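# Lift one staple stick out and set it down

## Task

Remove a single stick of staples from the staple box and place it on the table with its legs pointing downward, far from both the box's tray and its sleeve.

## Robot and tools

Robot: two arms, left_arm and right_arm, each a six-joint arm ending in a two-finger parallel gripper with a wrist camera. In the scene frame the origin sits at table-top height midway between the nominal arm bases, +x points out over the table, +y toward left_arm, +z up (arm names are not image sides). Actual base origins: left_arm (-0.020, +0.258, +0.033) m, right_arm (-0.009, -0.369, 0) m, each turned slightly about z. Reported hand positions, orientations, velocities and targets are in each arm's own base frame; fixed cameras and the table use the scene frame. A gripper's fingers point along its +z and open and close along its y; end_effector_position is the point between the pads, about 1 cm short of the tips. Printed poses can be a few cm off, and friction or weight can leave a gripper resting a few cm from its command without any contact.

Cameras: cam_high, cam_low (fixed), cam_left_wrist, cam_right_wrist, all 672x504.

execute_actions(actions, cameras): actions is a list of actions; each action is a table of up to 15 rows, one row per 1/30 s step, and a short table repeats its last row to fill 15 steps. Every row is one list of 14 numbers in [-1, 1] covering both arms: left dx, dy, dz, rx, ry, rz, opening, then right in the same order. The six pose numbers are an offset, not a pose: measured from that arm's Hand target as it stood when the action began, along that Hand target's own axes. Rows within one action all count from that same start; the next action starts from the new Hand target, so repeating an offset moves further. Scale: 1.0 equals 0.6 m or 180 degrees; rx, ry, rz form one rotation vector. Opening is absolute: +1 fully open (0.094 m), -1 closed. Sending 0 for all six pose numbers re-requests the current Hand target. Opening 0 is a real command (half open), so to keep a gripper as it is, resend its present opening. cameras: names, ["all"] or []; images come by default only with an empty actions list, which also shows the full result.

move(target, speed, blend, opening_speed, grip_force, blocking, cameras): drives each gripper in a straight line. target is one 14-number row as above, or a list of up to 15 rows; every row is an offset from the Hand targets at the move's start, not from the row before. speed: m/s, 0.002 to 2.9, default 0.25 (turns up to twice that in rad/s), one value or one per row. blend: corner rounding in m per row; 0 means stop at each. opening_speed: how fast openings change, per second on the -1..+1 scale, at least 0.2; use it to close gently on small or fragile parts. grip_force: newtons per pad, 10 to 50 (full), one value or one per arm; it persists, and lower values close slowly. blocking=false returns after about 0.5 s while motion continues. Paths ignore obstacles and the other arm, last at most 10 s, and faster moves overshoot and strike harder. Do not route a path near an arm's own base; go around it. The result adds a move: line such as done, off_target, moving, held or fault, plus limits (paced = pose clipped, held = steps withheld).

wait(seconds 0 to 10): lets time pass with commands held; a running move continues. stop(): brakes a running move. zoom_image(camera, region): region [x0, y0, x1, y1] in image pixels from the top-left, at most 504 by 504, only on the newest images. read_manual(section): licence text only. finished_scene(scene): the current scene's number; ends the scene for good, so call nothing after it in that reply, and only once the stick lies legs-down on the table, clear of tray and sleeve, and stays there without the robot.

Results: Hand target is the last commanded pose after clipping, and the next offsets count from it. Each control step limits the commanded orientation to 40 degrees from the measured one, so large turns need several steps. A gripper may rest short of its Hand target; a further call (even all zeros) asks again, and if it still falls short, send the missing distance. grip_measured is the measured opening on the command scale; with nothing held it reads up to about 2.5 mm wide; on a part it reads a bit narrower than the part. Squeeze jumps to the force limit once the command goes roughly 0.06 below first contact, more for a small part. To release, command an opening well above grip_measured. grip_effort_nm is the gripper motor effort (negative closing); it is not pad force. Joint torques include arm weight and wrap at ±28 N m on joints 1-3. Joint velocities may be omitted when all are near zero. Tool commands list current commands.

Avoid: dropping the stick or letting go while it moves; fast impacts with the box or table; pushing into something (an arm blocked by contact keeps pressing, so command its target back past the gripper to relieve it); any contact or press between the two arms or one gripper closing on the other's fingers; loading a wrist camera cable; anything leaving the table. Keep arms from staying stretched or straining: at 75 °C a MOTOR HOT line appears, at 90 °C that arm folds and idles, at 100 °C it collapses. A loose object may occasionally be nudged by an outside disturbance.

Each tool is called after "Request:" as name(argument=value, ...) on one line, values as JSON.

## Session

Request:
execute_actions(actions=[])

Scene clock: 0.00 s.
left_arm: end_effector_position=(+0.2947, -0.0981, +0.0798) grip_measured=+1.000 grip_effort_nm=n/a end_effector_quat_wxyz=(+0.570, -0.093, +0.816, +0.005) | right_arm: end_effector_position=(+0.2462, +0.1012, +0.0763) grip_measured=+1.000 grip_effort_nm=n/a end_effector_quat_wxyz=(+0.389, +0.149, +0.883, +0.217)
Joint positions: left_arm=[-0.757 1.318 0.19 0.599 -0.805 -0.504 0.094] | right_arm=[0.44 0.732 0.221 -0.138 0.079 0.735 0.094]
Joint velocities: within noise
Joint torques (N m): no reading
Motor temperatures (°C): left_arm=[24 28 28 28 23 23 23] | right_arm=[25 26 26 34 25 26 25]
Heat: left arm: 28 °C; right arm: 34 °C.
Hand target: left_arm +0.2953, -0.0975, +0.0814; +0.571, -0.094, +0.815, +0.007 | right_arm +0.2484, +0.1017, +0.0819; +0.396, +0.148, +0.880, +0.219
Tool commands: left_gripper/opening=+1.0 right_gripper/opening=+1.0

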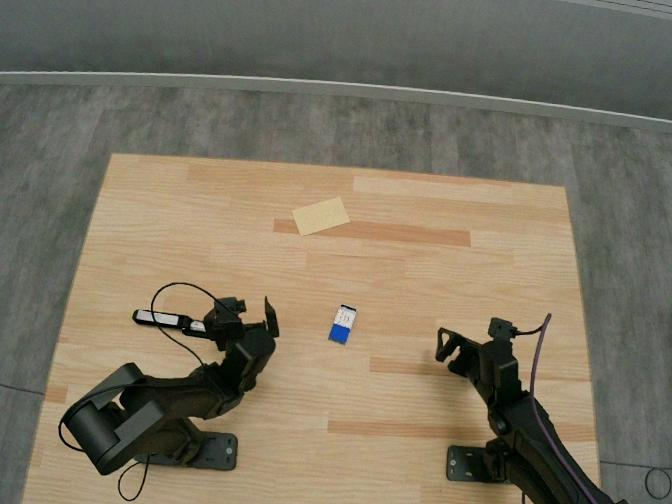

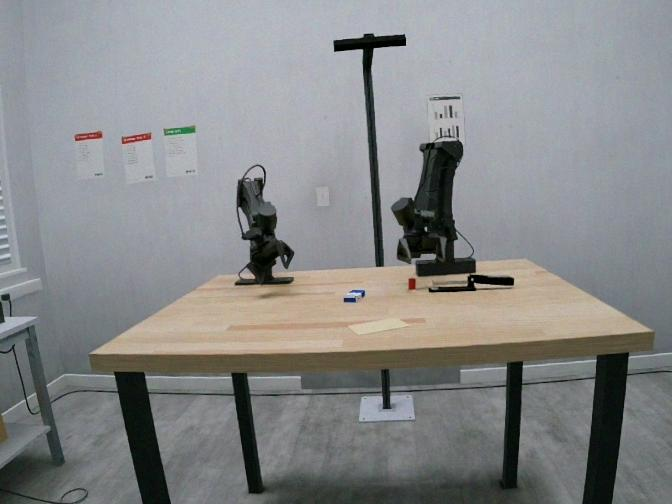

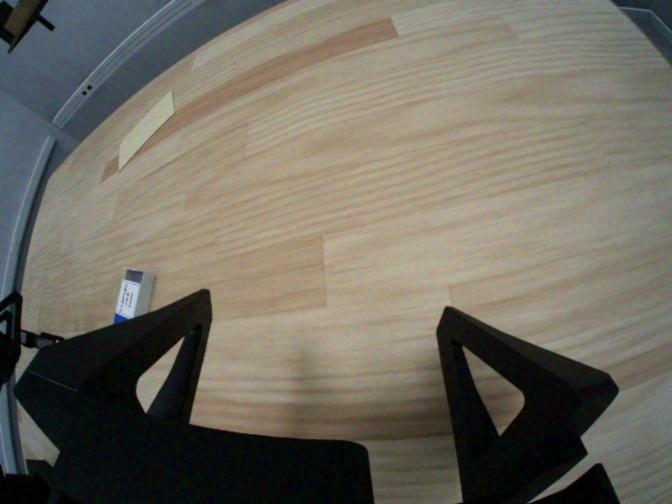

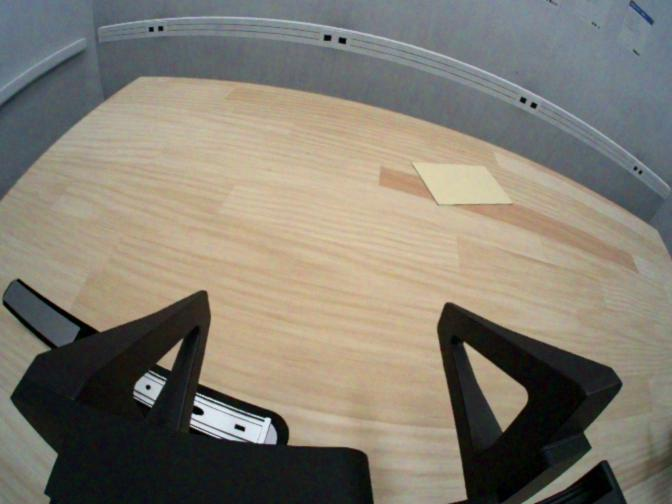

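Request:
zoom_image(camera="cam_high", region=[310, 290, 380, 360])

Request:
zoom_image(camera="cam_low", region=[320, 265, 440, 355])

Request:
zoom_image(camera="cam_left_wrist", region=[80, 240, 200, 340])

Scaled by 7.200 from the camera's 672x504 image, which has a finer 960x720 frame.

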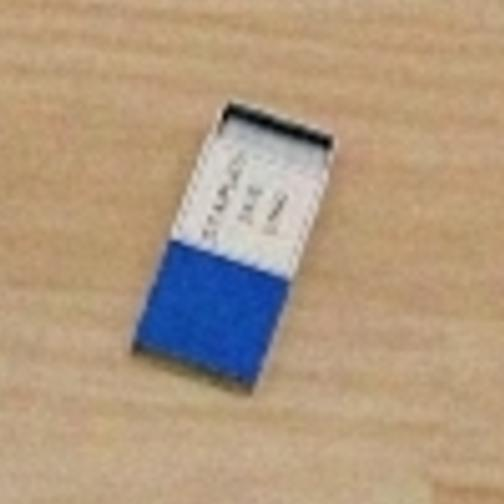

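Scaled by 4.200 from the camera's 672x504 image, which has a finer 960x720 frame.

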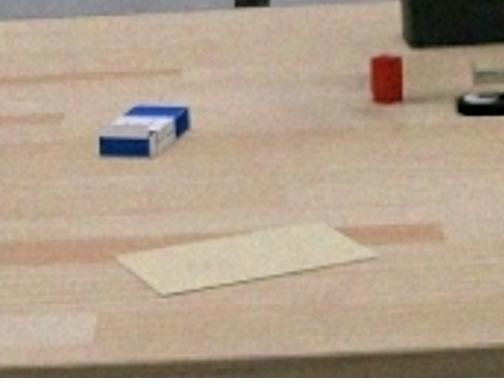

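Scaled by 4.200 from the camera's 672x504 image, which has a finer 960x720 frame.

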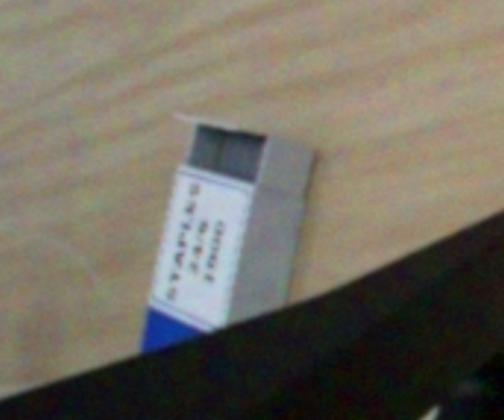

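Request:
move(target=[-0.027,-0.403,-0.133,0.073,0.385,0.161,1,0,0,0,0,0,0,1], cameras=["all"])

Scene clock: 33.93 s.
left_arm: end_effector_position=(+0.2660, -0.3386, +0.1505) grip_measured=+1.000 grip_effort_nm=-0.04 end_effector_quat_wxyz=(+0.019, +0.165, +0.986, -0.016) | right_arm: end_effector_position=(+0.2462, +0.1012, +0.0763) grip_measured=+1.000 grip_effort_nm=0.01 end_effector_quat_wxyz=(+0.389, +0.149, +0.883, +0.217)
Joint positions: left_arm=[-0.908 2.2 2.236 -1.556 -0.002 -0.576 0.094] | right_arm=[0.44 0.732 0.221 -0.138 0.079 0.735 0.094]
Joint torques (N m): left_arm=[-0.4 -9.85 9.1 0.39 0.07 0.15] | right_arm=[-0.05 -1.26 7.34 2.32 0.04 -0.02]
Motor temperatures (°C): left_arm=[24 28 28 29 23 23 23] | right_arm=[25 26 29 39 25 26 25]
Heat: left arm: 29 °C; right arm: 39 °C.
Hand target: left_arm +0.2656, -0.3421, +0.1473; +0.000, +0.174, +0.985, +0.000 | right_arm +0.2484, +0.1017, +0.0819; +0.396, +0.148, +0.880, +0.219
Off the commanded pose: left_arm 0.005 m, 3 deg | right_arm 0.006 m, 1 deg.
joint sent to its limit (left arm) — joint 4 (wrist pitch), lower limit. The joint targets still meet the commanded pose.
move: off_target (left_arm)

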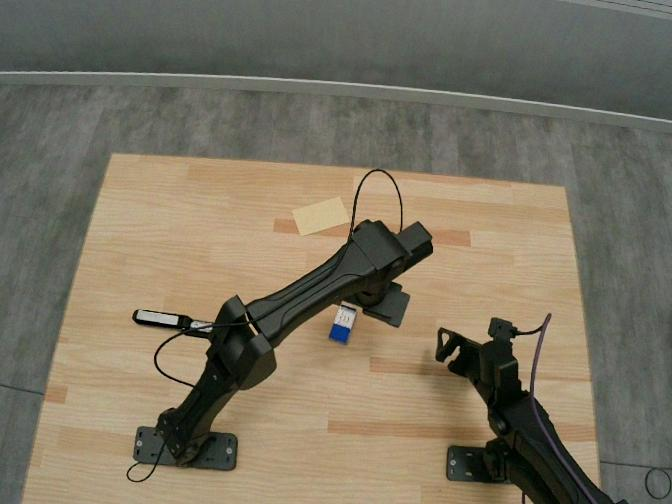

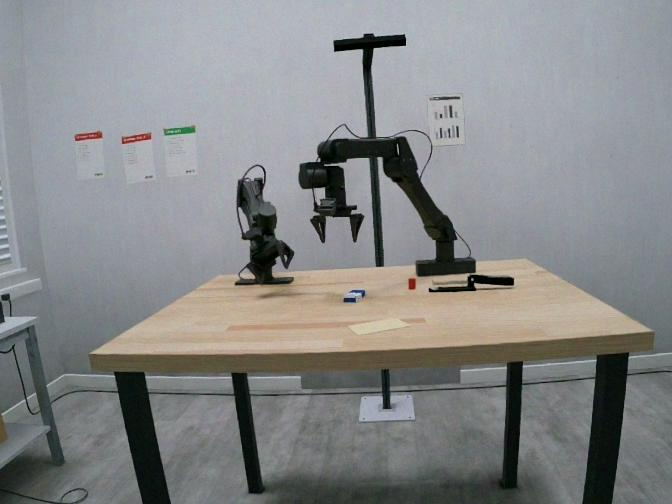

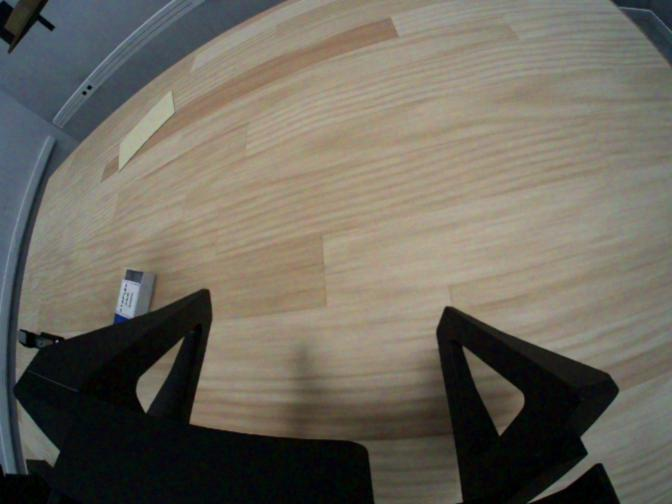

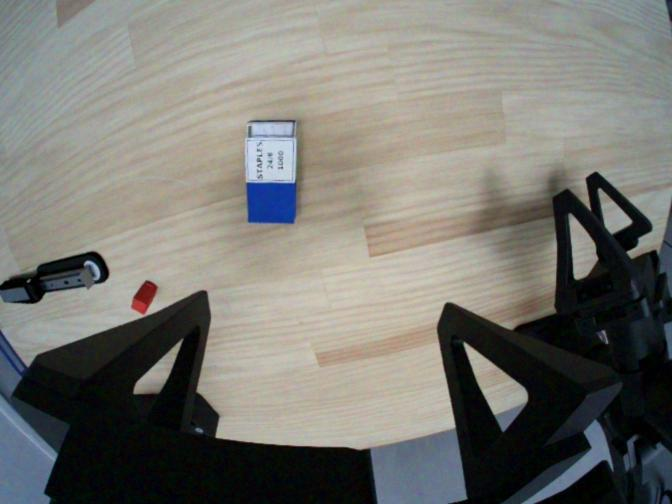

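Request:
zoom_image(camera="cam_right_wrist", region=[220, 100, 330, 240])

Request:
zoom_image(camera="cam_high", region=[320, 270, 450, 350])

Scaled by 3.600 from the camera's 672x504 image, which has a finer 960x720 frame.

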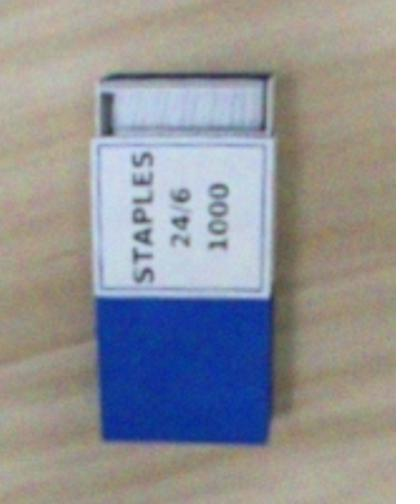

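Scaled by 3.877 from the camera's 672x504 image, which has a finer 960x720 frame.

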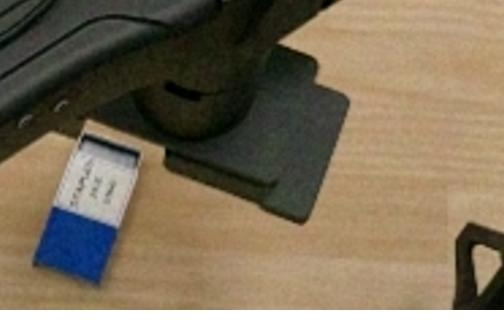

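Request:
move(target=[-0.09,0.069,0,0,0,-0.0217,1,0,0,0,0,0,0,1])

Request:
move(target=[0,0,0,0,0,0,1,0.232,0.378,0.017,0.128,-0.08,-0.114,1], cameras=["all"])

Scene clock: 88.70 s.
left_arm: end_effector_position=(+0.3289, -0.3182, +0.1516) grip_measured=+1.000 grip_effort_nm=-0.04 end_effector_quat_wxyz=(+0.042, +0.132, +0.990, -0.032) | right_arm: end_effector_position=(+0.2462, +0.1012, +0.0763) grip_measured=+1.000 grip_effort_nm=0.01 end_effector_quat_wxyz=(+0.389, +0.149, +0.883, +0.217)
Joint positions: left_arm=[-0.77 2.287 2.383 -1.561 0.002 -0.506 0.094] | right_arm=[0.44 0.732 0.221 -0.138 0.079 0.735 0.094]
Joint torques (N m): left_arm=[-0.31 -10.4 9.06 0.56 0.02 0.16] | right_arm=[-0.27 -1.5 7.6 2.28 0.06 -0.04]
Heat: left arm: 30 °C; right arm: 41 °C.
Hand target: left_arm +0.3305, -0.3218, +0.1475; +0.000, +0.140, +0.990, +0.000 | right_arm +0.2484, +0.1017, +0.0819; +0.396, +0.148, +0.880, +0.219
Off the commanded pose: left_arm 0.006 m, 6 deg | right_arm 0.006 m, 1 deg.
joint sent to its limit (left arm) — joint 4 (wrist pitch), lower limit. The joint targets are off in orientation, not in position.
move: off_target (left_arm)

Scene clock: 91.13 s.
left_arm: end_effector_position=(+0.3289, -0.3182, +0.1516) grip_measured=+1.000 grip_effort_nm=-0.04 end_effector_quat_wxyz=(+0.042, +0.132, +0.990, -0.032) | right_arm: end_effector_position=(+0.1812, +0.3569, +0.0967) grip_measured=+1.000 grip_effort_nm=0.01 end_effector_quat_wxyz=(+0.482, +0.088, +0.870, -0.054)
Joint positions: left_arm=[-0.77 2.287 2.383 -1.561 0.002 -0.505 0.094] | right_arm=[1.487 2.152 1.596 -1.217 0.999 1.799 0.094]
Joint torques (N m): left_arm=[-0.32 -10.39 9.06 0.56 0.02 0.13] | right_arm=[-0.5 -9.94 7.02 0.02 0.82 0.02]
Heat: left arm: 30 °C; right arm: 40 °C.
Hand target: left_arm +0.3305, -0.3218, +0.1475; +0.000, +0.140, +0.990, +0.000 | right_arm +0.1865, +0.3600, +0.1020; +0.496, +0.092, +0.862, -0.053
Off the commanded pose: left_arm 0.006 m, 6 deg | right_arm 0.008 m, 2 deg.
joint sent to its limit (left arm) — joint 4 (wrist pitch), lower limit. The joint targets are off in orientation, not in position.
move: off_target (left_arm)

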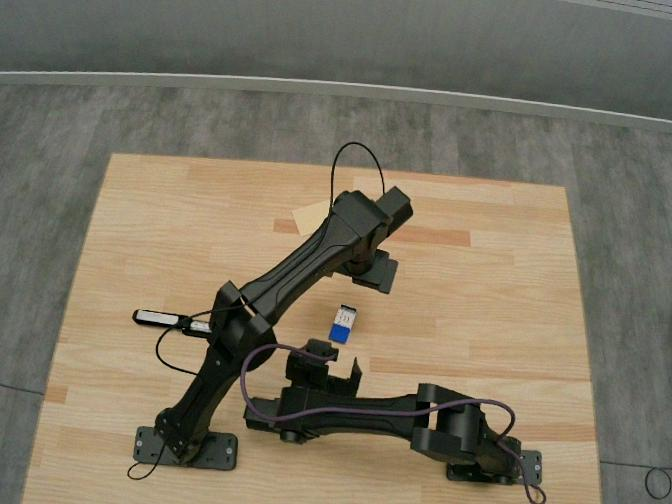

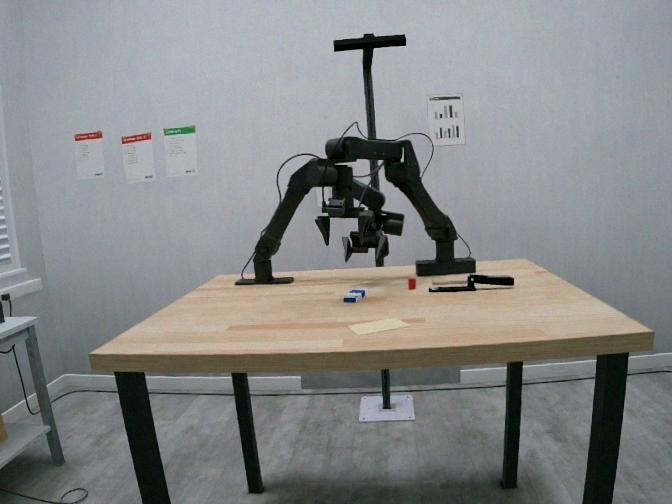

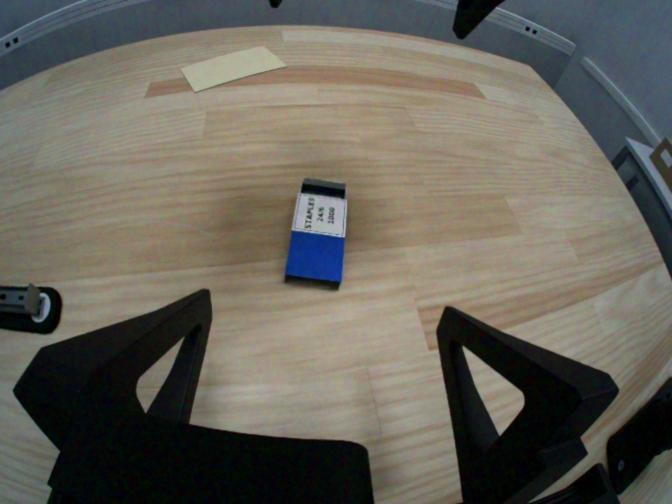

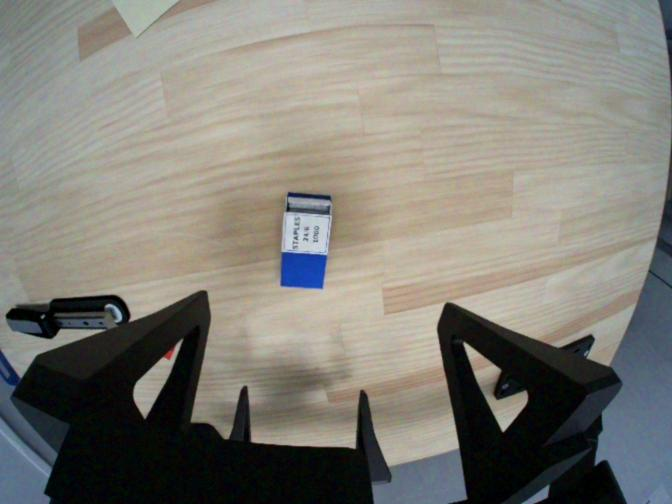

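Request:
move(target=[0,0,0,0,0,0,1,0.0535,0.0055,0.18,0,0,0,1], speed=0.12, cameras=["all"])

Scene clock: 112.23 s.
left_arm: end_effector_position=(+0.3289, -0.3182, +0.1516) grip_measured=+1.000 grip_effort_nm=-0.04 end_effector_quat_wxyz=(+0.042, +0.132, +0.990, -0.032) | right_arm: end_effector_position=(+0.2612, +0.3490, +0.0196) grip_measured=+1.000 grip_effort_nm=0.01 end_effector_quat_wxyz=(+0.485, +0.095, +0.868, -0.048)
Joint positions: left_arm=[-0.77 2.287 2.383 -1.561 0.002 -0.505 0.094] | right_arm=[1.285 2.227 1.38 -0.599 1.014 1.434 0.094]
Joint torques (N m): left_arm=[-0.31 -10.4 9.09 0.56 0.02 0.14] | right_arm=[-0.05 -10.99 4.55 0.93 0.76 -0.05]
Heat: left arm: 31 °C; right arm: 36 °C.
Hand target: left_arm +0.3305, -0.3218, +0.1475; +0.000, +0.140, +0.990, +0.000 | right_arm +0.2628, +0.3468, +0.0201; +0.496, +0.092, +0.862, -0.053
Off the commanded pose: left_arm 0.006 m, 6 deg | right_arm 0.003 m, 2 deg.
joint sent to its limit (left arm) — joint 4 (wrist pitch), lower limit. The joint targets are off in orientation, not in position.
move: off_target (left_arm)

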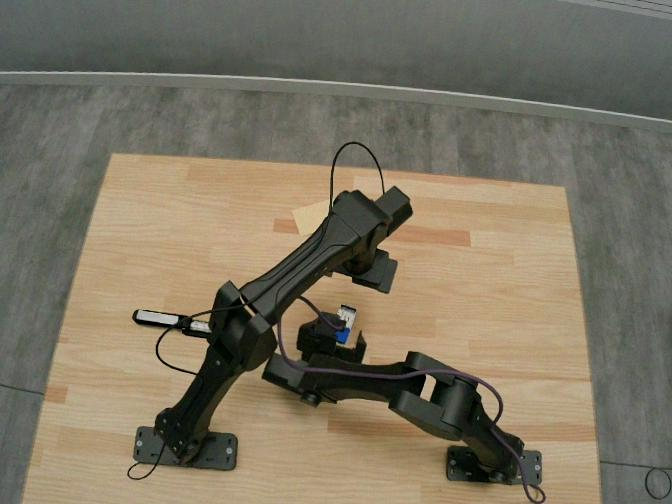

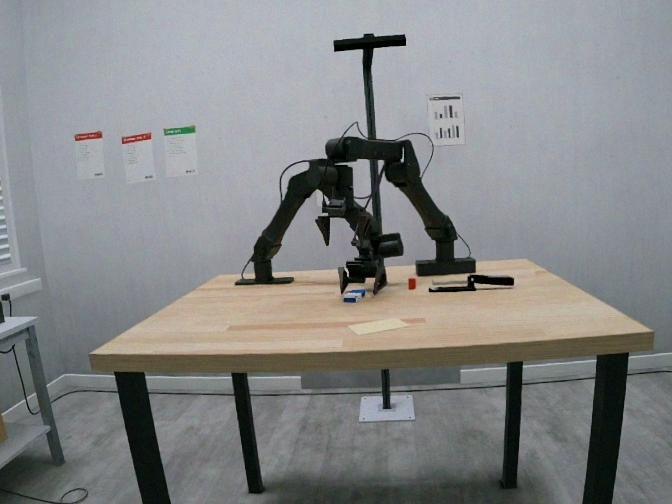

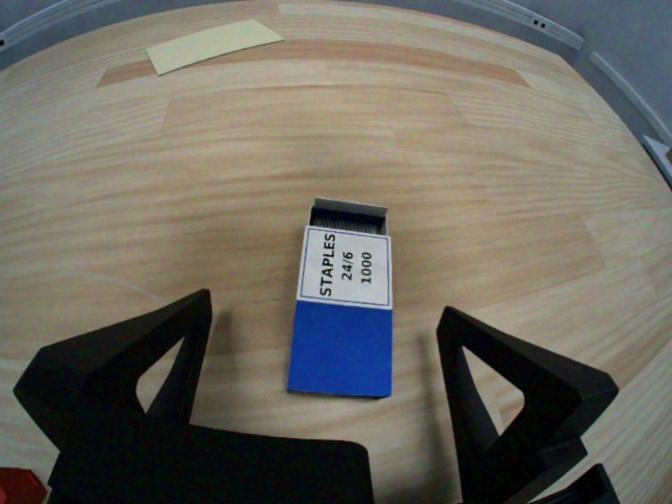

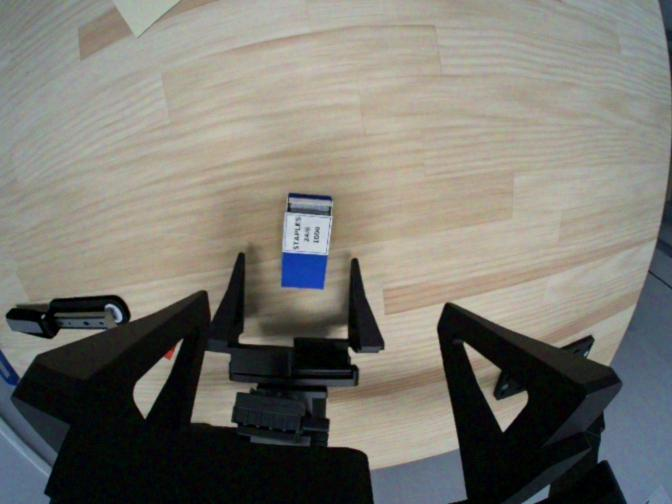

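Request:
move(target=[0,0,0,0,0,0,1,0,0,0,0,0,0,-0.25], grip_force=[50,20], opening_speed=0.4, cameras=["cam_left_wrist","cam_right_wrist"])

Scene clock: 121.80 s.
left_arm: end_effector_position=(+0.3289, -0.3182, +0.1516) grip_measured=+1.000 grip_effort_nm=-0.04 end_effector_quat_wxyz=(+0.042, +0.132, +0.990, -0.032) | right_arm: end_effector_position=(+0.2613, +0.3493, +0.0197) grip_measured=-0.185 grip_effort_nm=-0.43 end_effector_quat_wxyz=(+0.485, +0.095, +0.868, -0.048)
Joint positions: left_arm=[-0.77 2.287 2.383 -1.561 0.002 -0.505 0.094] | right_arm=[1.285 2.227 1.38 -0.597 1.014 1.433 0.038]
Joint torques (N m): left_arm=[-0.31 -10.39 9.06 0.56 0.02 0.13] | right_arm=[0.01 -11.06 4.42 0.99 0.74 -0.06]
Heat: left arm: 31 °C; right arm: 36 °C.
Hand target: left_arm +0.3305, -0.3218, +0.1475; +0.000, +0.140, +0.990, +0.000 | right_arm +0.2628, +0.3468, +0.0201; +0.496, +0.092, +0.862, -0.053
Off the commanded pose: left_arm 0.006 m, 6 deg | right_arm 0.003 m, 2 deg.
joint sent to its limit (left arm) — joint 4 (wrist pitch), lower limit. The joint targets are off in orientation, not in position.
grip_force (N): 50, 20
move: off_target (left_arm)
Images, in order (width x height): cam_left_wrist 672x504, cam_right_wrist 672x504.

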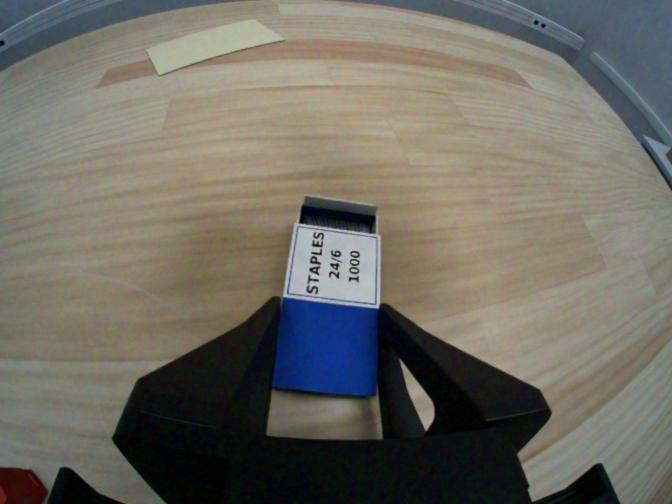

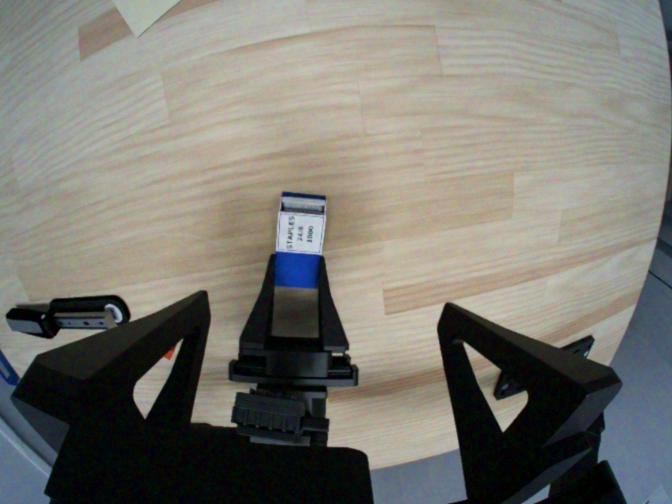

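Request:
move(target=[-0.003,0.0095,0.18,0,0,0,0.3,0,0,0,0,0,0,-0.25], cameras=["all"])

Scene clock: 128.10 s.
left_arm: end_effector_position=(+0.3331, -0.3164, +0.0504) grip_measured=+0.303 grip_effort_nm=-0.18 end_effector_quat_wxyz=(+0.005, +0.134, +0.991, -0.005) | right_arm: end_effector_position=(+0.2613, +0.3494, +0.0197) grip_measured=-0.188 grip_effort_nm=-0.46 end_effector_quat_wxyz=(+0.485, +0.095, +0.868, -0.048)
Joint positions: left_arm=[-0.761 2.341 2.072 -1.288 0.002 -0.492 0.061] | right_arm=[1.285 2.227 1.38 -0.597 1.014 1.433 0.038]
Joint torques (N m): left_arm=[-0.02 -10.84 6.74 0.55 0.01 0.13] | right_arm=[-0.13 -11.19 4.51 0.93 0.77 -0.03]
Heat: left arm: 31 °C; right arm: 35 °C.
Hand target: left_arm +0.3338, -0.3167, +0.0394; +0.000, +0.140, +0.990, +0.000 | right_arm +0.2628, +0.3468, +0.0201; +0.496, +0.092, +0.862, -0.053
Off the commanded pose: left_arm 0.011 m, 1 deg | right_arm 0.003 m, 2 deg.
grip_force (N): 50, 20
move: off_target (left_arm)

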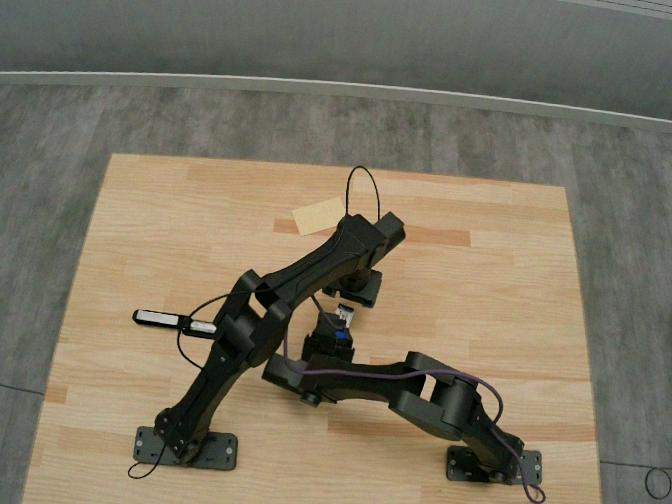

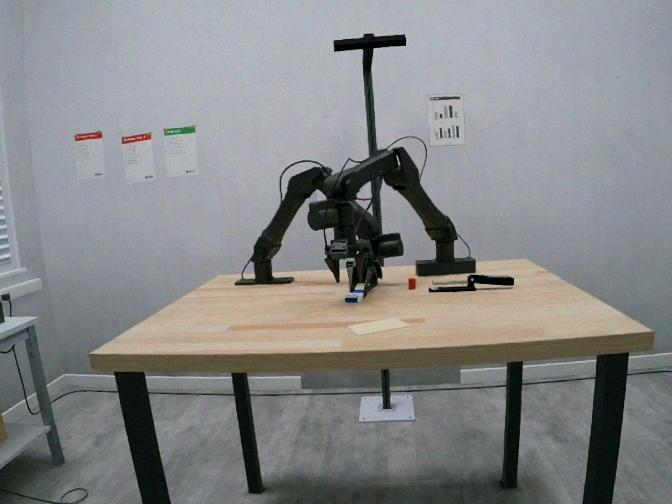

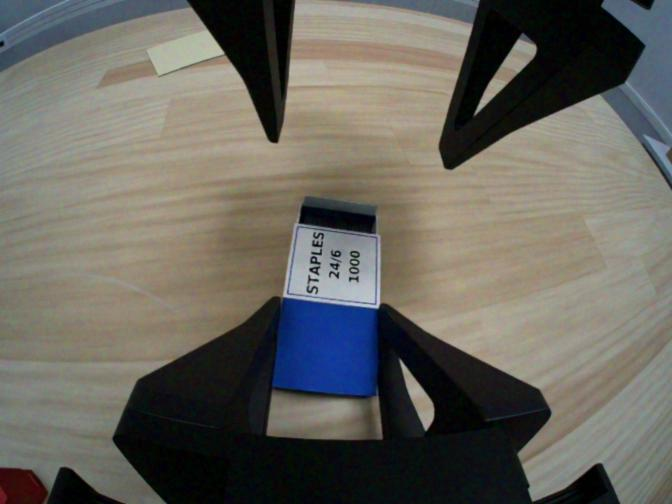

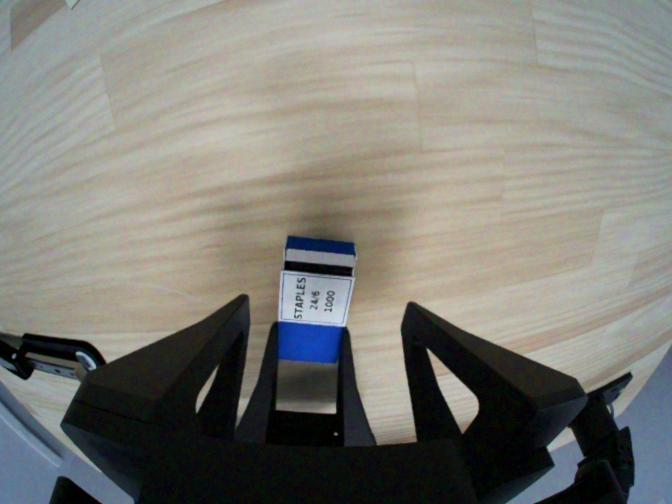

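Request:
move(target=[0.003,0.003,0.112,0,0,0,0.3,0,0,0,0,0,0,-0.25], speed=0.1, cameras=["cam_left_wrist","cam_right_wrist"])

Scene clock: 141.20 s.
left_arm: end_effector_position=(+0.3356, -0.3164, -0.0066) grip_measured=+0.302 grip_effort_nm=-0.15 end_effector_quat_wxyz=(+0.012, +0.134, +0.991, -0.010) | right_arm: end_effector_position=(+0.2616, +0.3490, +0.0196) grip_measured=-0.188 grip_effort_nm=-0.47 end_effector_quat_wxyz=(+0.487, +0.096, +0.867, -0.047)
Joint positions: left_arm=[-0.757 2.366 1.887 -1.061 0.003 -0.488 0.061] | right_arm=[1.285 2.227 1.376 -0.591 1.018 1.433 0.038]
Joint torques (N m): left_arm=[-0.2 -9.51 5.49 0.73 0.01 0.11] | right_arm=[-0.01 -10.99 4.93 0.86 0.68 -0.11]
Heat: left arm: 31 °C; right arm: 35 °C.
Hand target: left_arm +0.3327, -0.3143, -0.0278; +0.000, +0.140, +0.990, +0.000 | right_arm +0.2628, +0.3468, +0.0200; +0.496, +0.092, +0.862, -0.053
Off the commanded pose: left_arm 0.022 m, 2 deg | right_arm 0.003 m, 1 deg.
grip_force (N): 50, 20
move: off_target (left_arm)
Images, in order (width x height): cam_left_wrist 672x504, cam_right_wrist 672x504.

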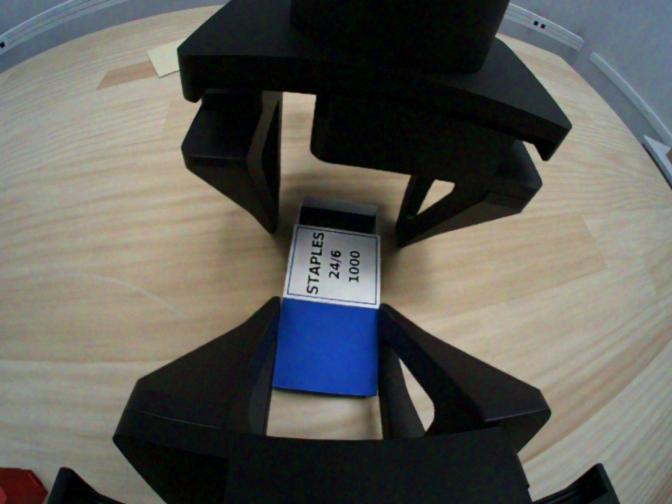

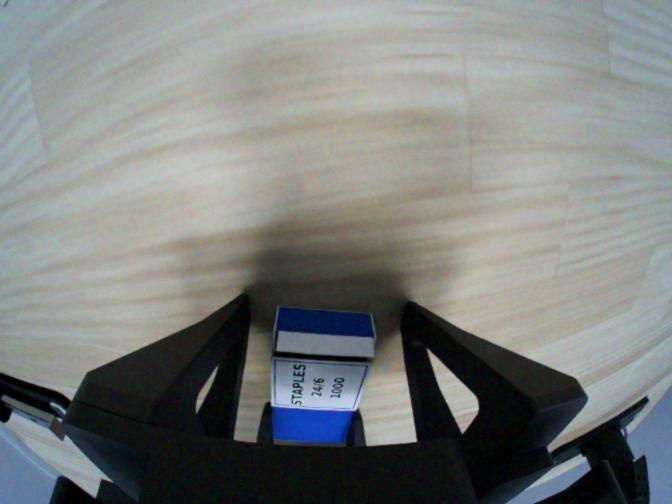

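Request:
execute_actions(actions=[], cameras=["cam_high","cam_low"])

Request:
zoom_image(camera="cam_low", region=[230, 120, 500, 320])

Request:
zoom_image(camera="cam_high", region=[240, 200, 420, 420])

Scene clock: 149.50 s.
left_arm: end_effector_position=(+0.3356, -0.3164, -0.0066) grip_measured=+0.302 grip_effort_nm=-0.16 end_effector_quat_wxyz=(+0.012, +0.134, +0.991, -0.010) | right_arm: end_effector_position=(+0.2616, +0.3490, +0.0196) grip_measured=-0.188 grip_effort_nm=-0.46 end_effector_quat_wxyz=(+0.487, +0.096, +0.867, -0.047)
Joint positions: left_arm=[-0.757 2.366 1.887 -1.061 0.003 -0.488 0.061] | right_arm=[1.285 2.227 1.376 -0.591 1.018 1.433 0.038]
Joint velocities: within noise
Joint torques (N m): left_arm=[-0.2 -9.58 5.5 0.73 0 0.11] | right_arm=[0.02 -11 4.74 0.94 0.69 -0.05]
Motor temperatures (°C): left_arm=[24 31 29 25 23 22 23] | right_arm=[24 28 27 35 26 25 24]
Heat: left arm: 31 °C; right arm: 35 °C.
Hand target: left_arm +0.3327, -0.3143, -0.0278; +0.000, +0.140, +0.990, +0.000 | right_arm +0.2628, +0.3468, +0.0200; +0.496, +0.092, +0.862, -0.053
Tool commands: left_gripper/opening=+0.3 right_gripper/opening=-0.25
Off the commanded pose: left_arm 0.022 m, 2 deg | right_arm 0.003 m, 1 deg.
grip_force (N): 50, 20
Images, in order (width x height): cam_high 672x504, cam_low 672x504.

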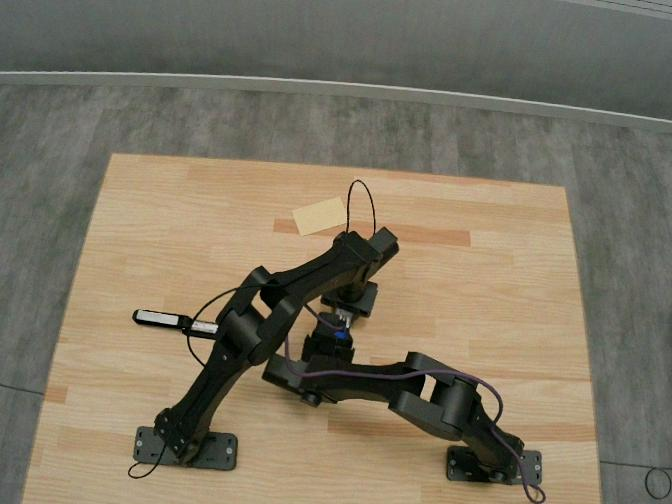

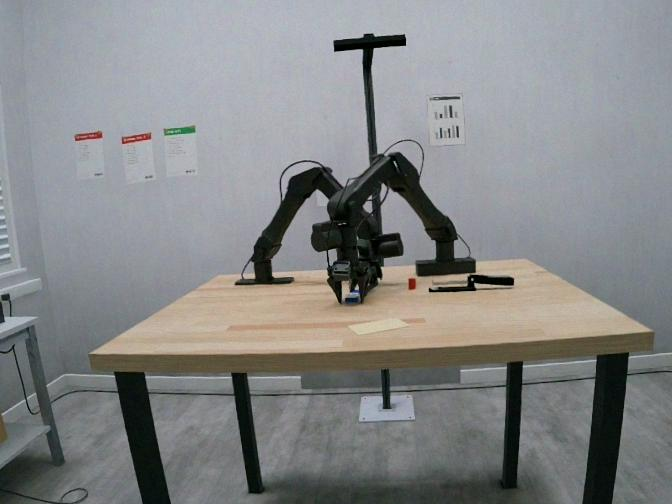

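Scaled by 1.867 from the camera's 672x504 image, which has a finer 960x720 frame.

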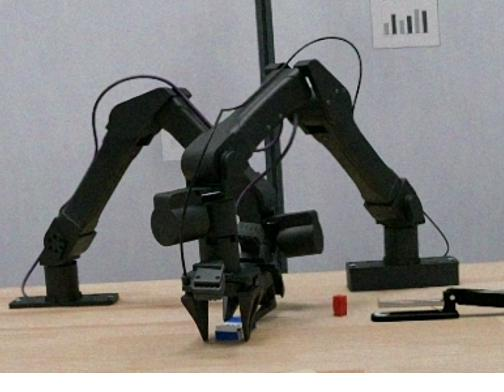

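Scaled by 2.291 from the camera's 672x504 image, which has a finer 960x720 frame.

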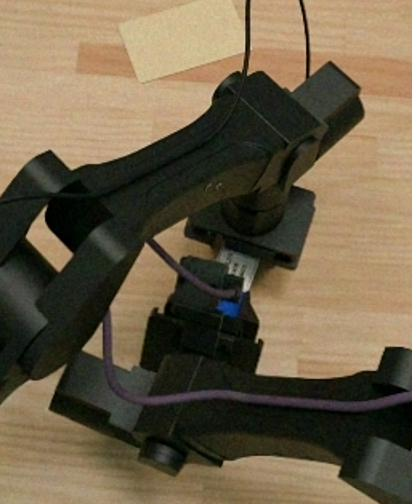

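Request:
move(target=[[0,0,-0.3,0,0,0,1,0,0,0,0,0,0,-0.25],[-0.05,0.33,-0.3,0,0,0,1,0,0,0,0,0,0,-0.25]], cameras=["all"])

Scene clock: 162.33 s.
left_arm: end_effector_position=(+0.4191, -0.1318, +0.1377) grip_measured=+0.997 grip_effort_nm=0.11 end_effector_quat_wxyz=(+0.017, +0.132, +0.991, -0.003) | right_arm: end_effector_position=(+0.2616, +0.3490, +0.0196) grip_measured=-0.188 grip_effort_nm=-0.46 end_effector_quat_wxyz=(+0.487, +0.095, +0.867, -0.048)
Joint positions: left_arm=[-0.307 2.257 2.279 -1.558 0 -0.043 0.094] | right_arm=[1.285 2.227 1.376 -0.591 1.018 1.432 0.038]
Joint torques (N m): left_arm=[-0.31 -15.23 6.97 0.39 0.03 0.12] | right_arm=[-0.13 -11.21 4.86 0.93 0.67 -0.04]
Heat: left arm: 32 °C; right arm: 34 °C.
Hand target: left_arm +0.4164, -0.1326, +0.1523; +0.000, +0.140, +0.990, +0.000 | right_arm +0.2628, +0.3468, +0.0200; +0.496, +0.092, +0.862, -0.053
Off the commanded pose: left_arm 0.015 m, 2 deg | right_arm 0.003 m, 1 deg.
joint sent to its limit (left arm) — joint 4 (wrist pitch), lower limit. The joint targets are off in orientation, not in position.
grip_force (N): 50, 20
move: off_target (left_arm)

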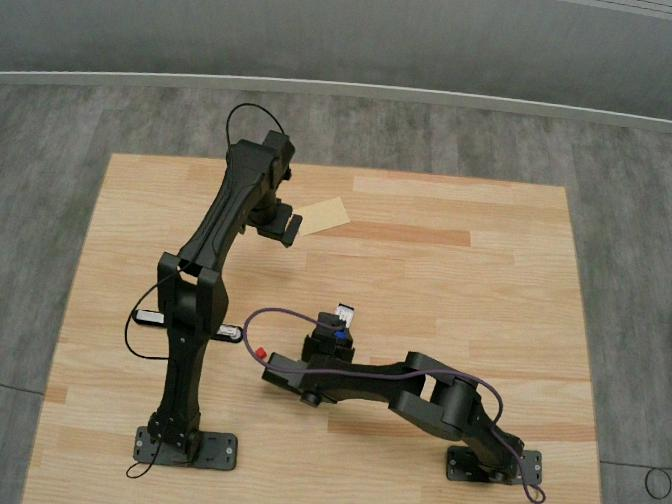

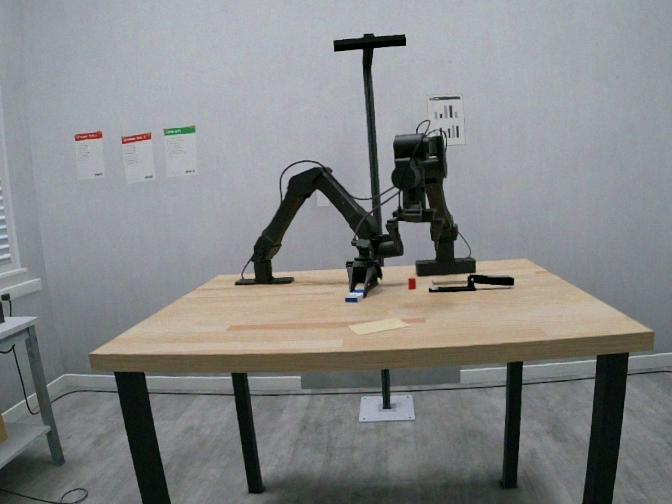

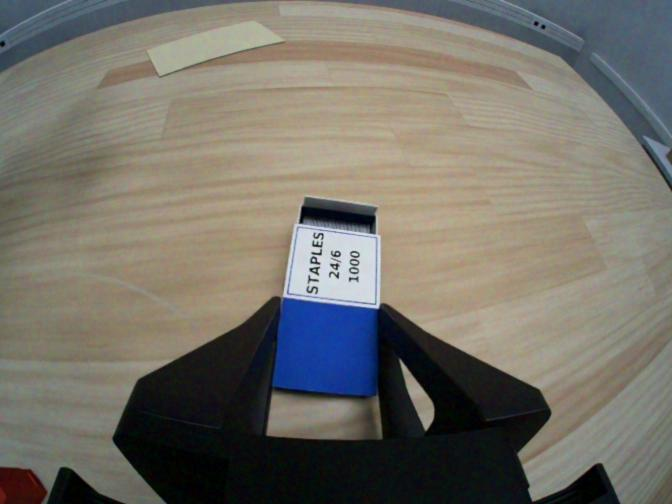

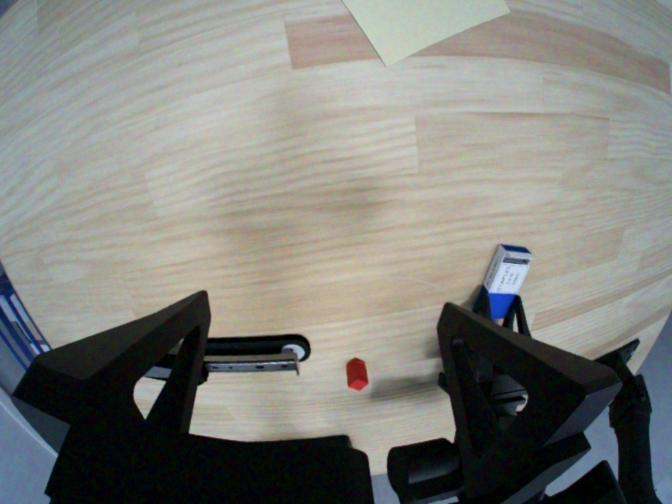

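Request:
move(target=[[0,0,0,0,0,0,1,-0.079,0,-0.046,0,0,0,-0.25],[0,0,0,0,0,0,1,-0.126,-0.075,0.034,-0.4325,0,-0.2515,-0.25]], blend=0.01, cameras=["all"])

Scene clock: 174.30 s.
left_arm: end_effector_position=(+0.4191, -0.1318, +0.1377) grip_measured=+0.997 grip_effort_nm=0.11 end_effector_quat_wxyz=(+0.017, +0.132, +0.991, -0.003) | right_arm: end_effector_position=(+0.3042, +0.2856, +0.0672) grip_measured=-0.188 grip_effort_nm=-0.46 end_effector_quat_wxyz=(+0.380, -0.538, +0.689, +0.304)
Joint positions: left_arm=[-0.307 2.257 2.279 -1.558 0 -0.042 0.094] | right_arm=[0.466 1.734 0.764 0.203 -0.708 -0.548 0.038]
Joint torques (N m): left_arm=[-0.32 -15.21 6.98 0.38 0.03 0.13] | right_arm=[-0.31 -7.35 7.49 2.07 -0.66 -0.16]
Heat: left arm: 33 °C; right arm: 35 °C.
Hand target: left_arm +0.4164, -0.1326, +0.1523; +0.000, +0.140, +0.990, +0.000 | right_arm +0.3076, +0.2911, +0.0752; +0.388, -0.545, +0.674, +0.313
Off the commanded pose: left_arm 0.015 m, 2 deg | right_arm 0.010 m, 2 deg.
joint sent to its limit (left arm) — joint 4 (wrist pitch), lower limit. The joint targets are off in orientation, not in position.
grip_force (N): 50, 20
move: off_target (left_arm)

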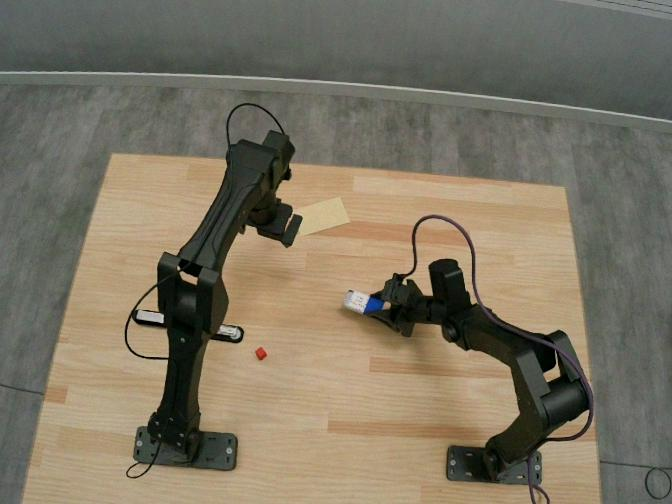

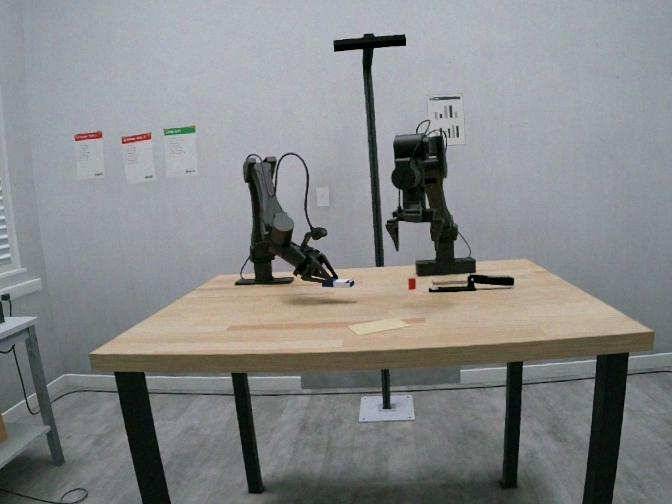

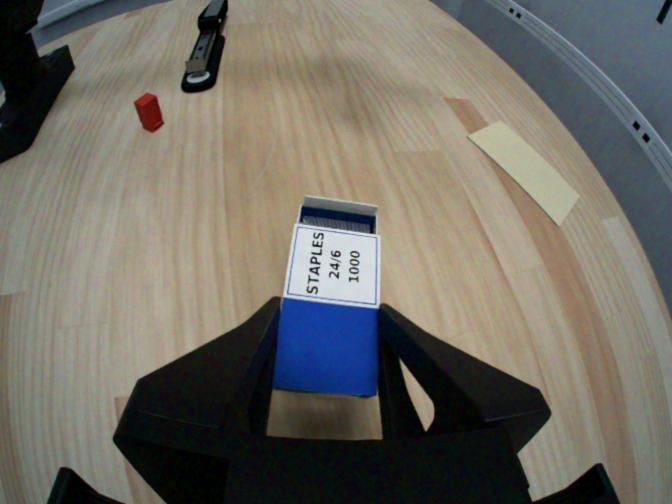

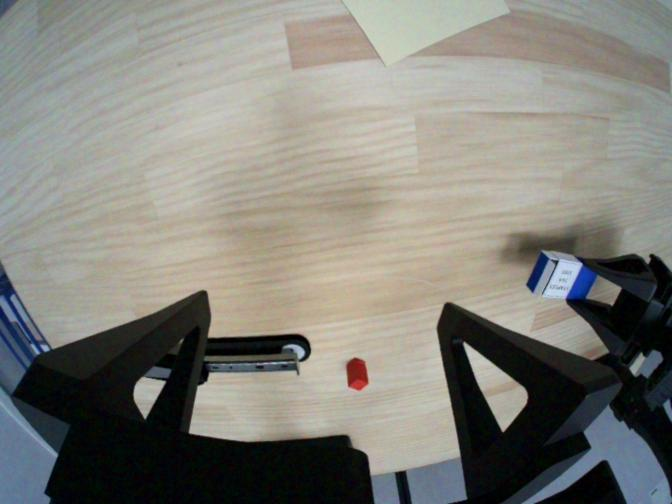

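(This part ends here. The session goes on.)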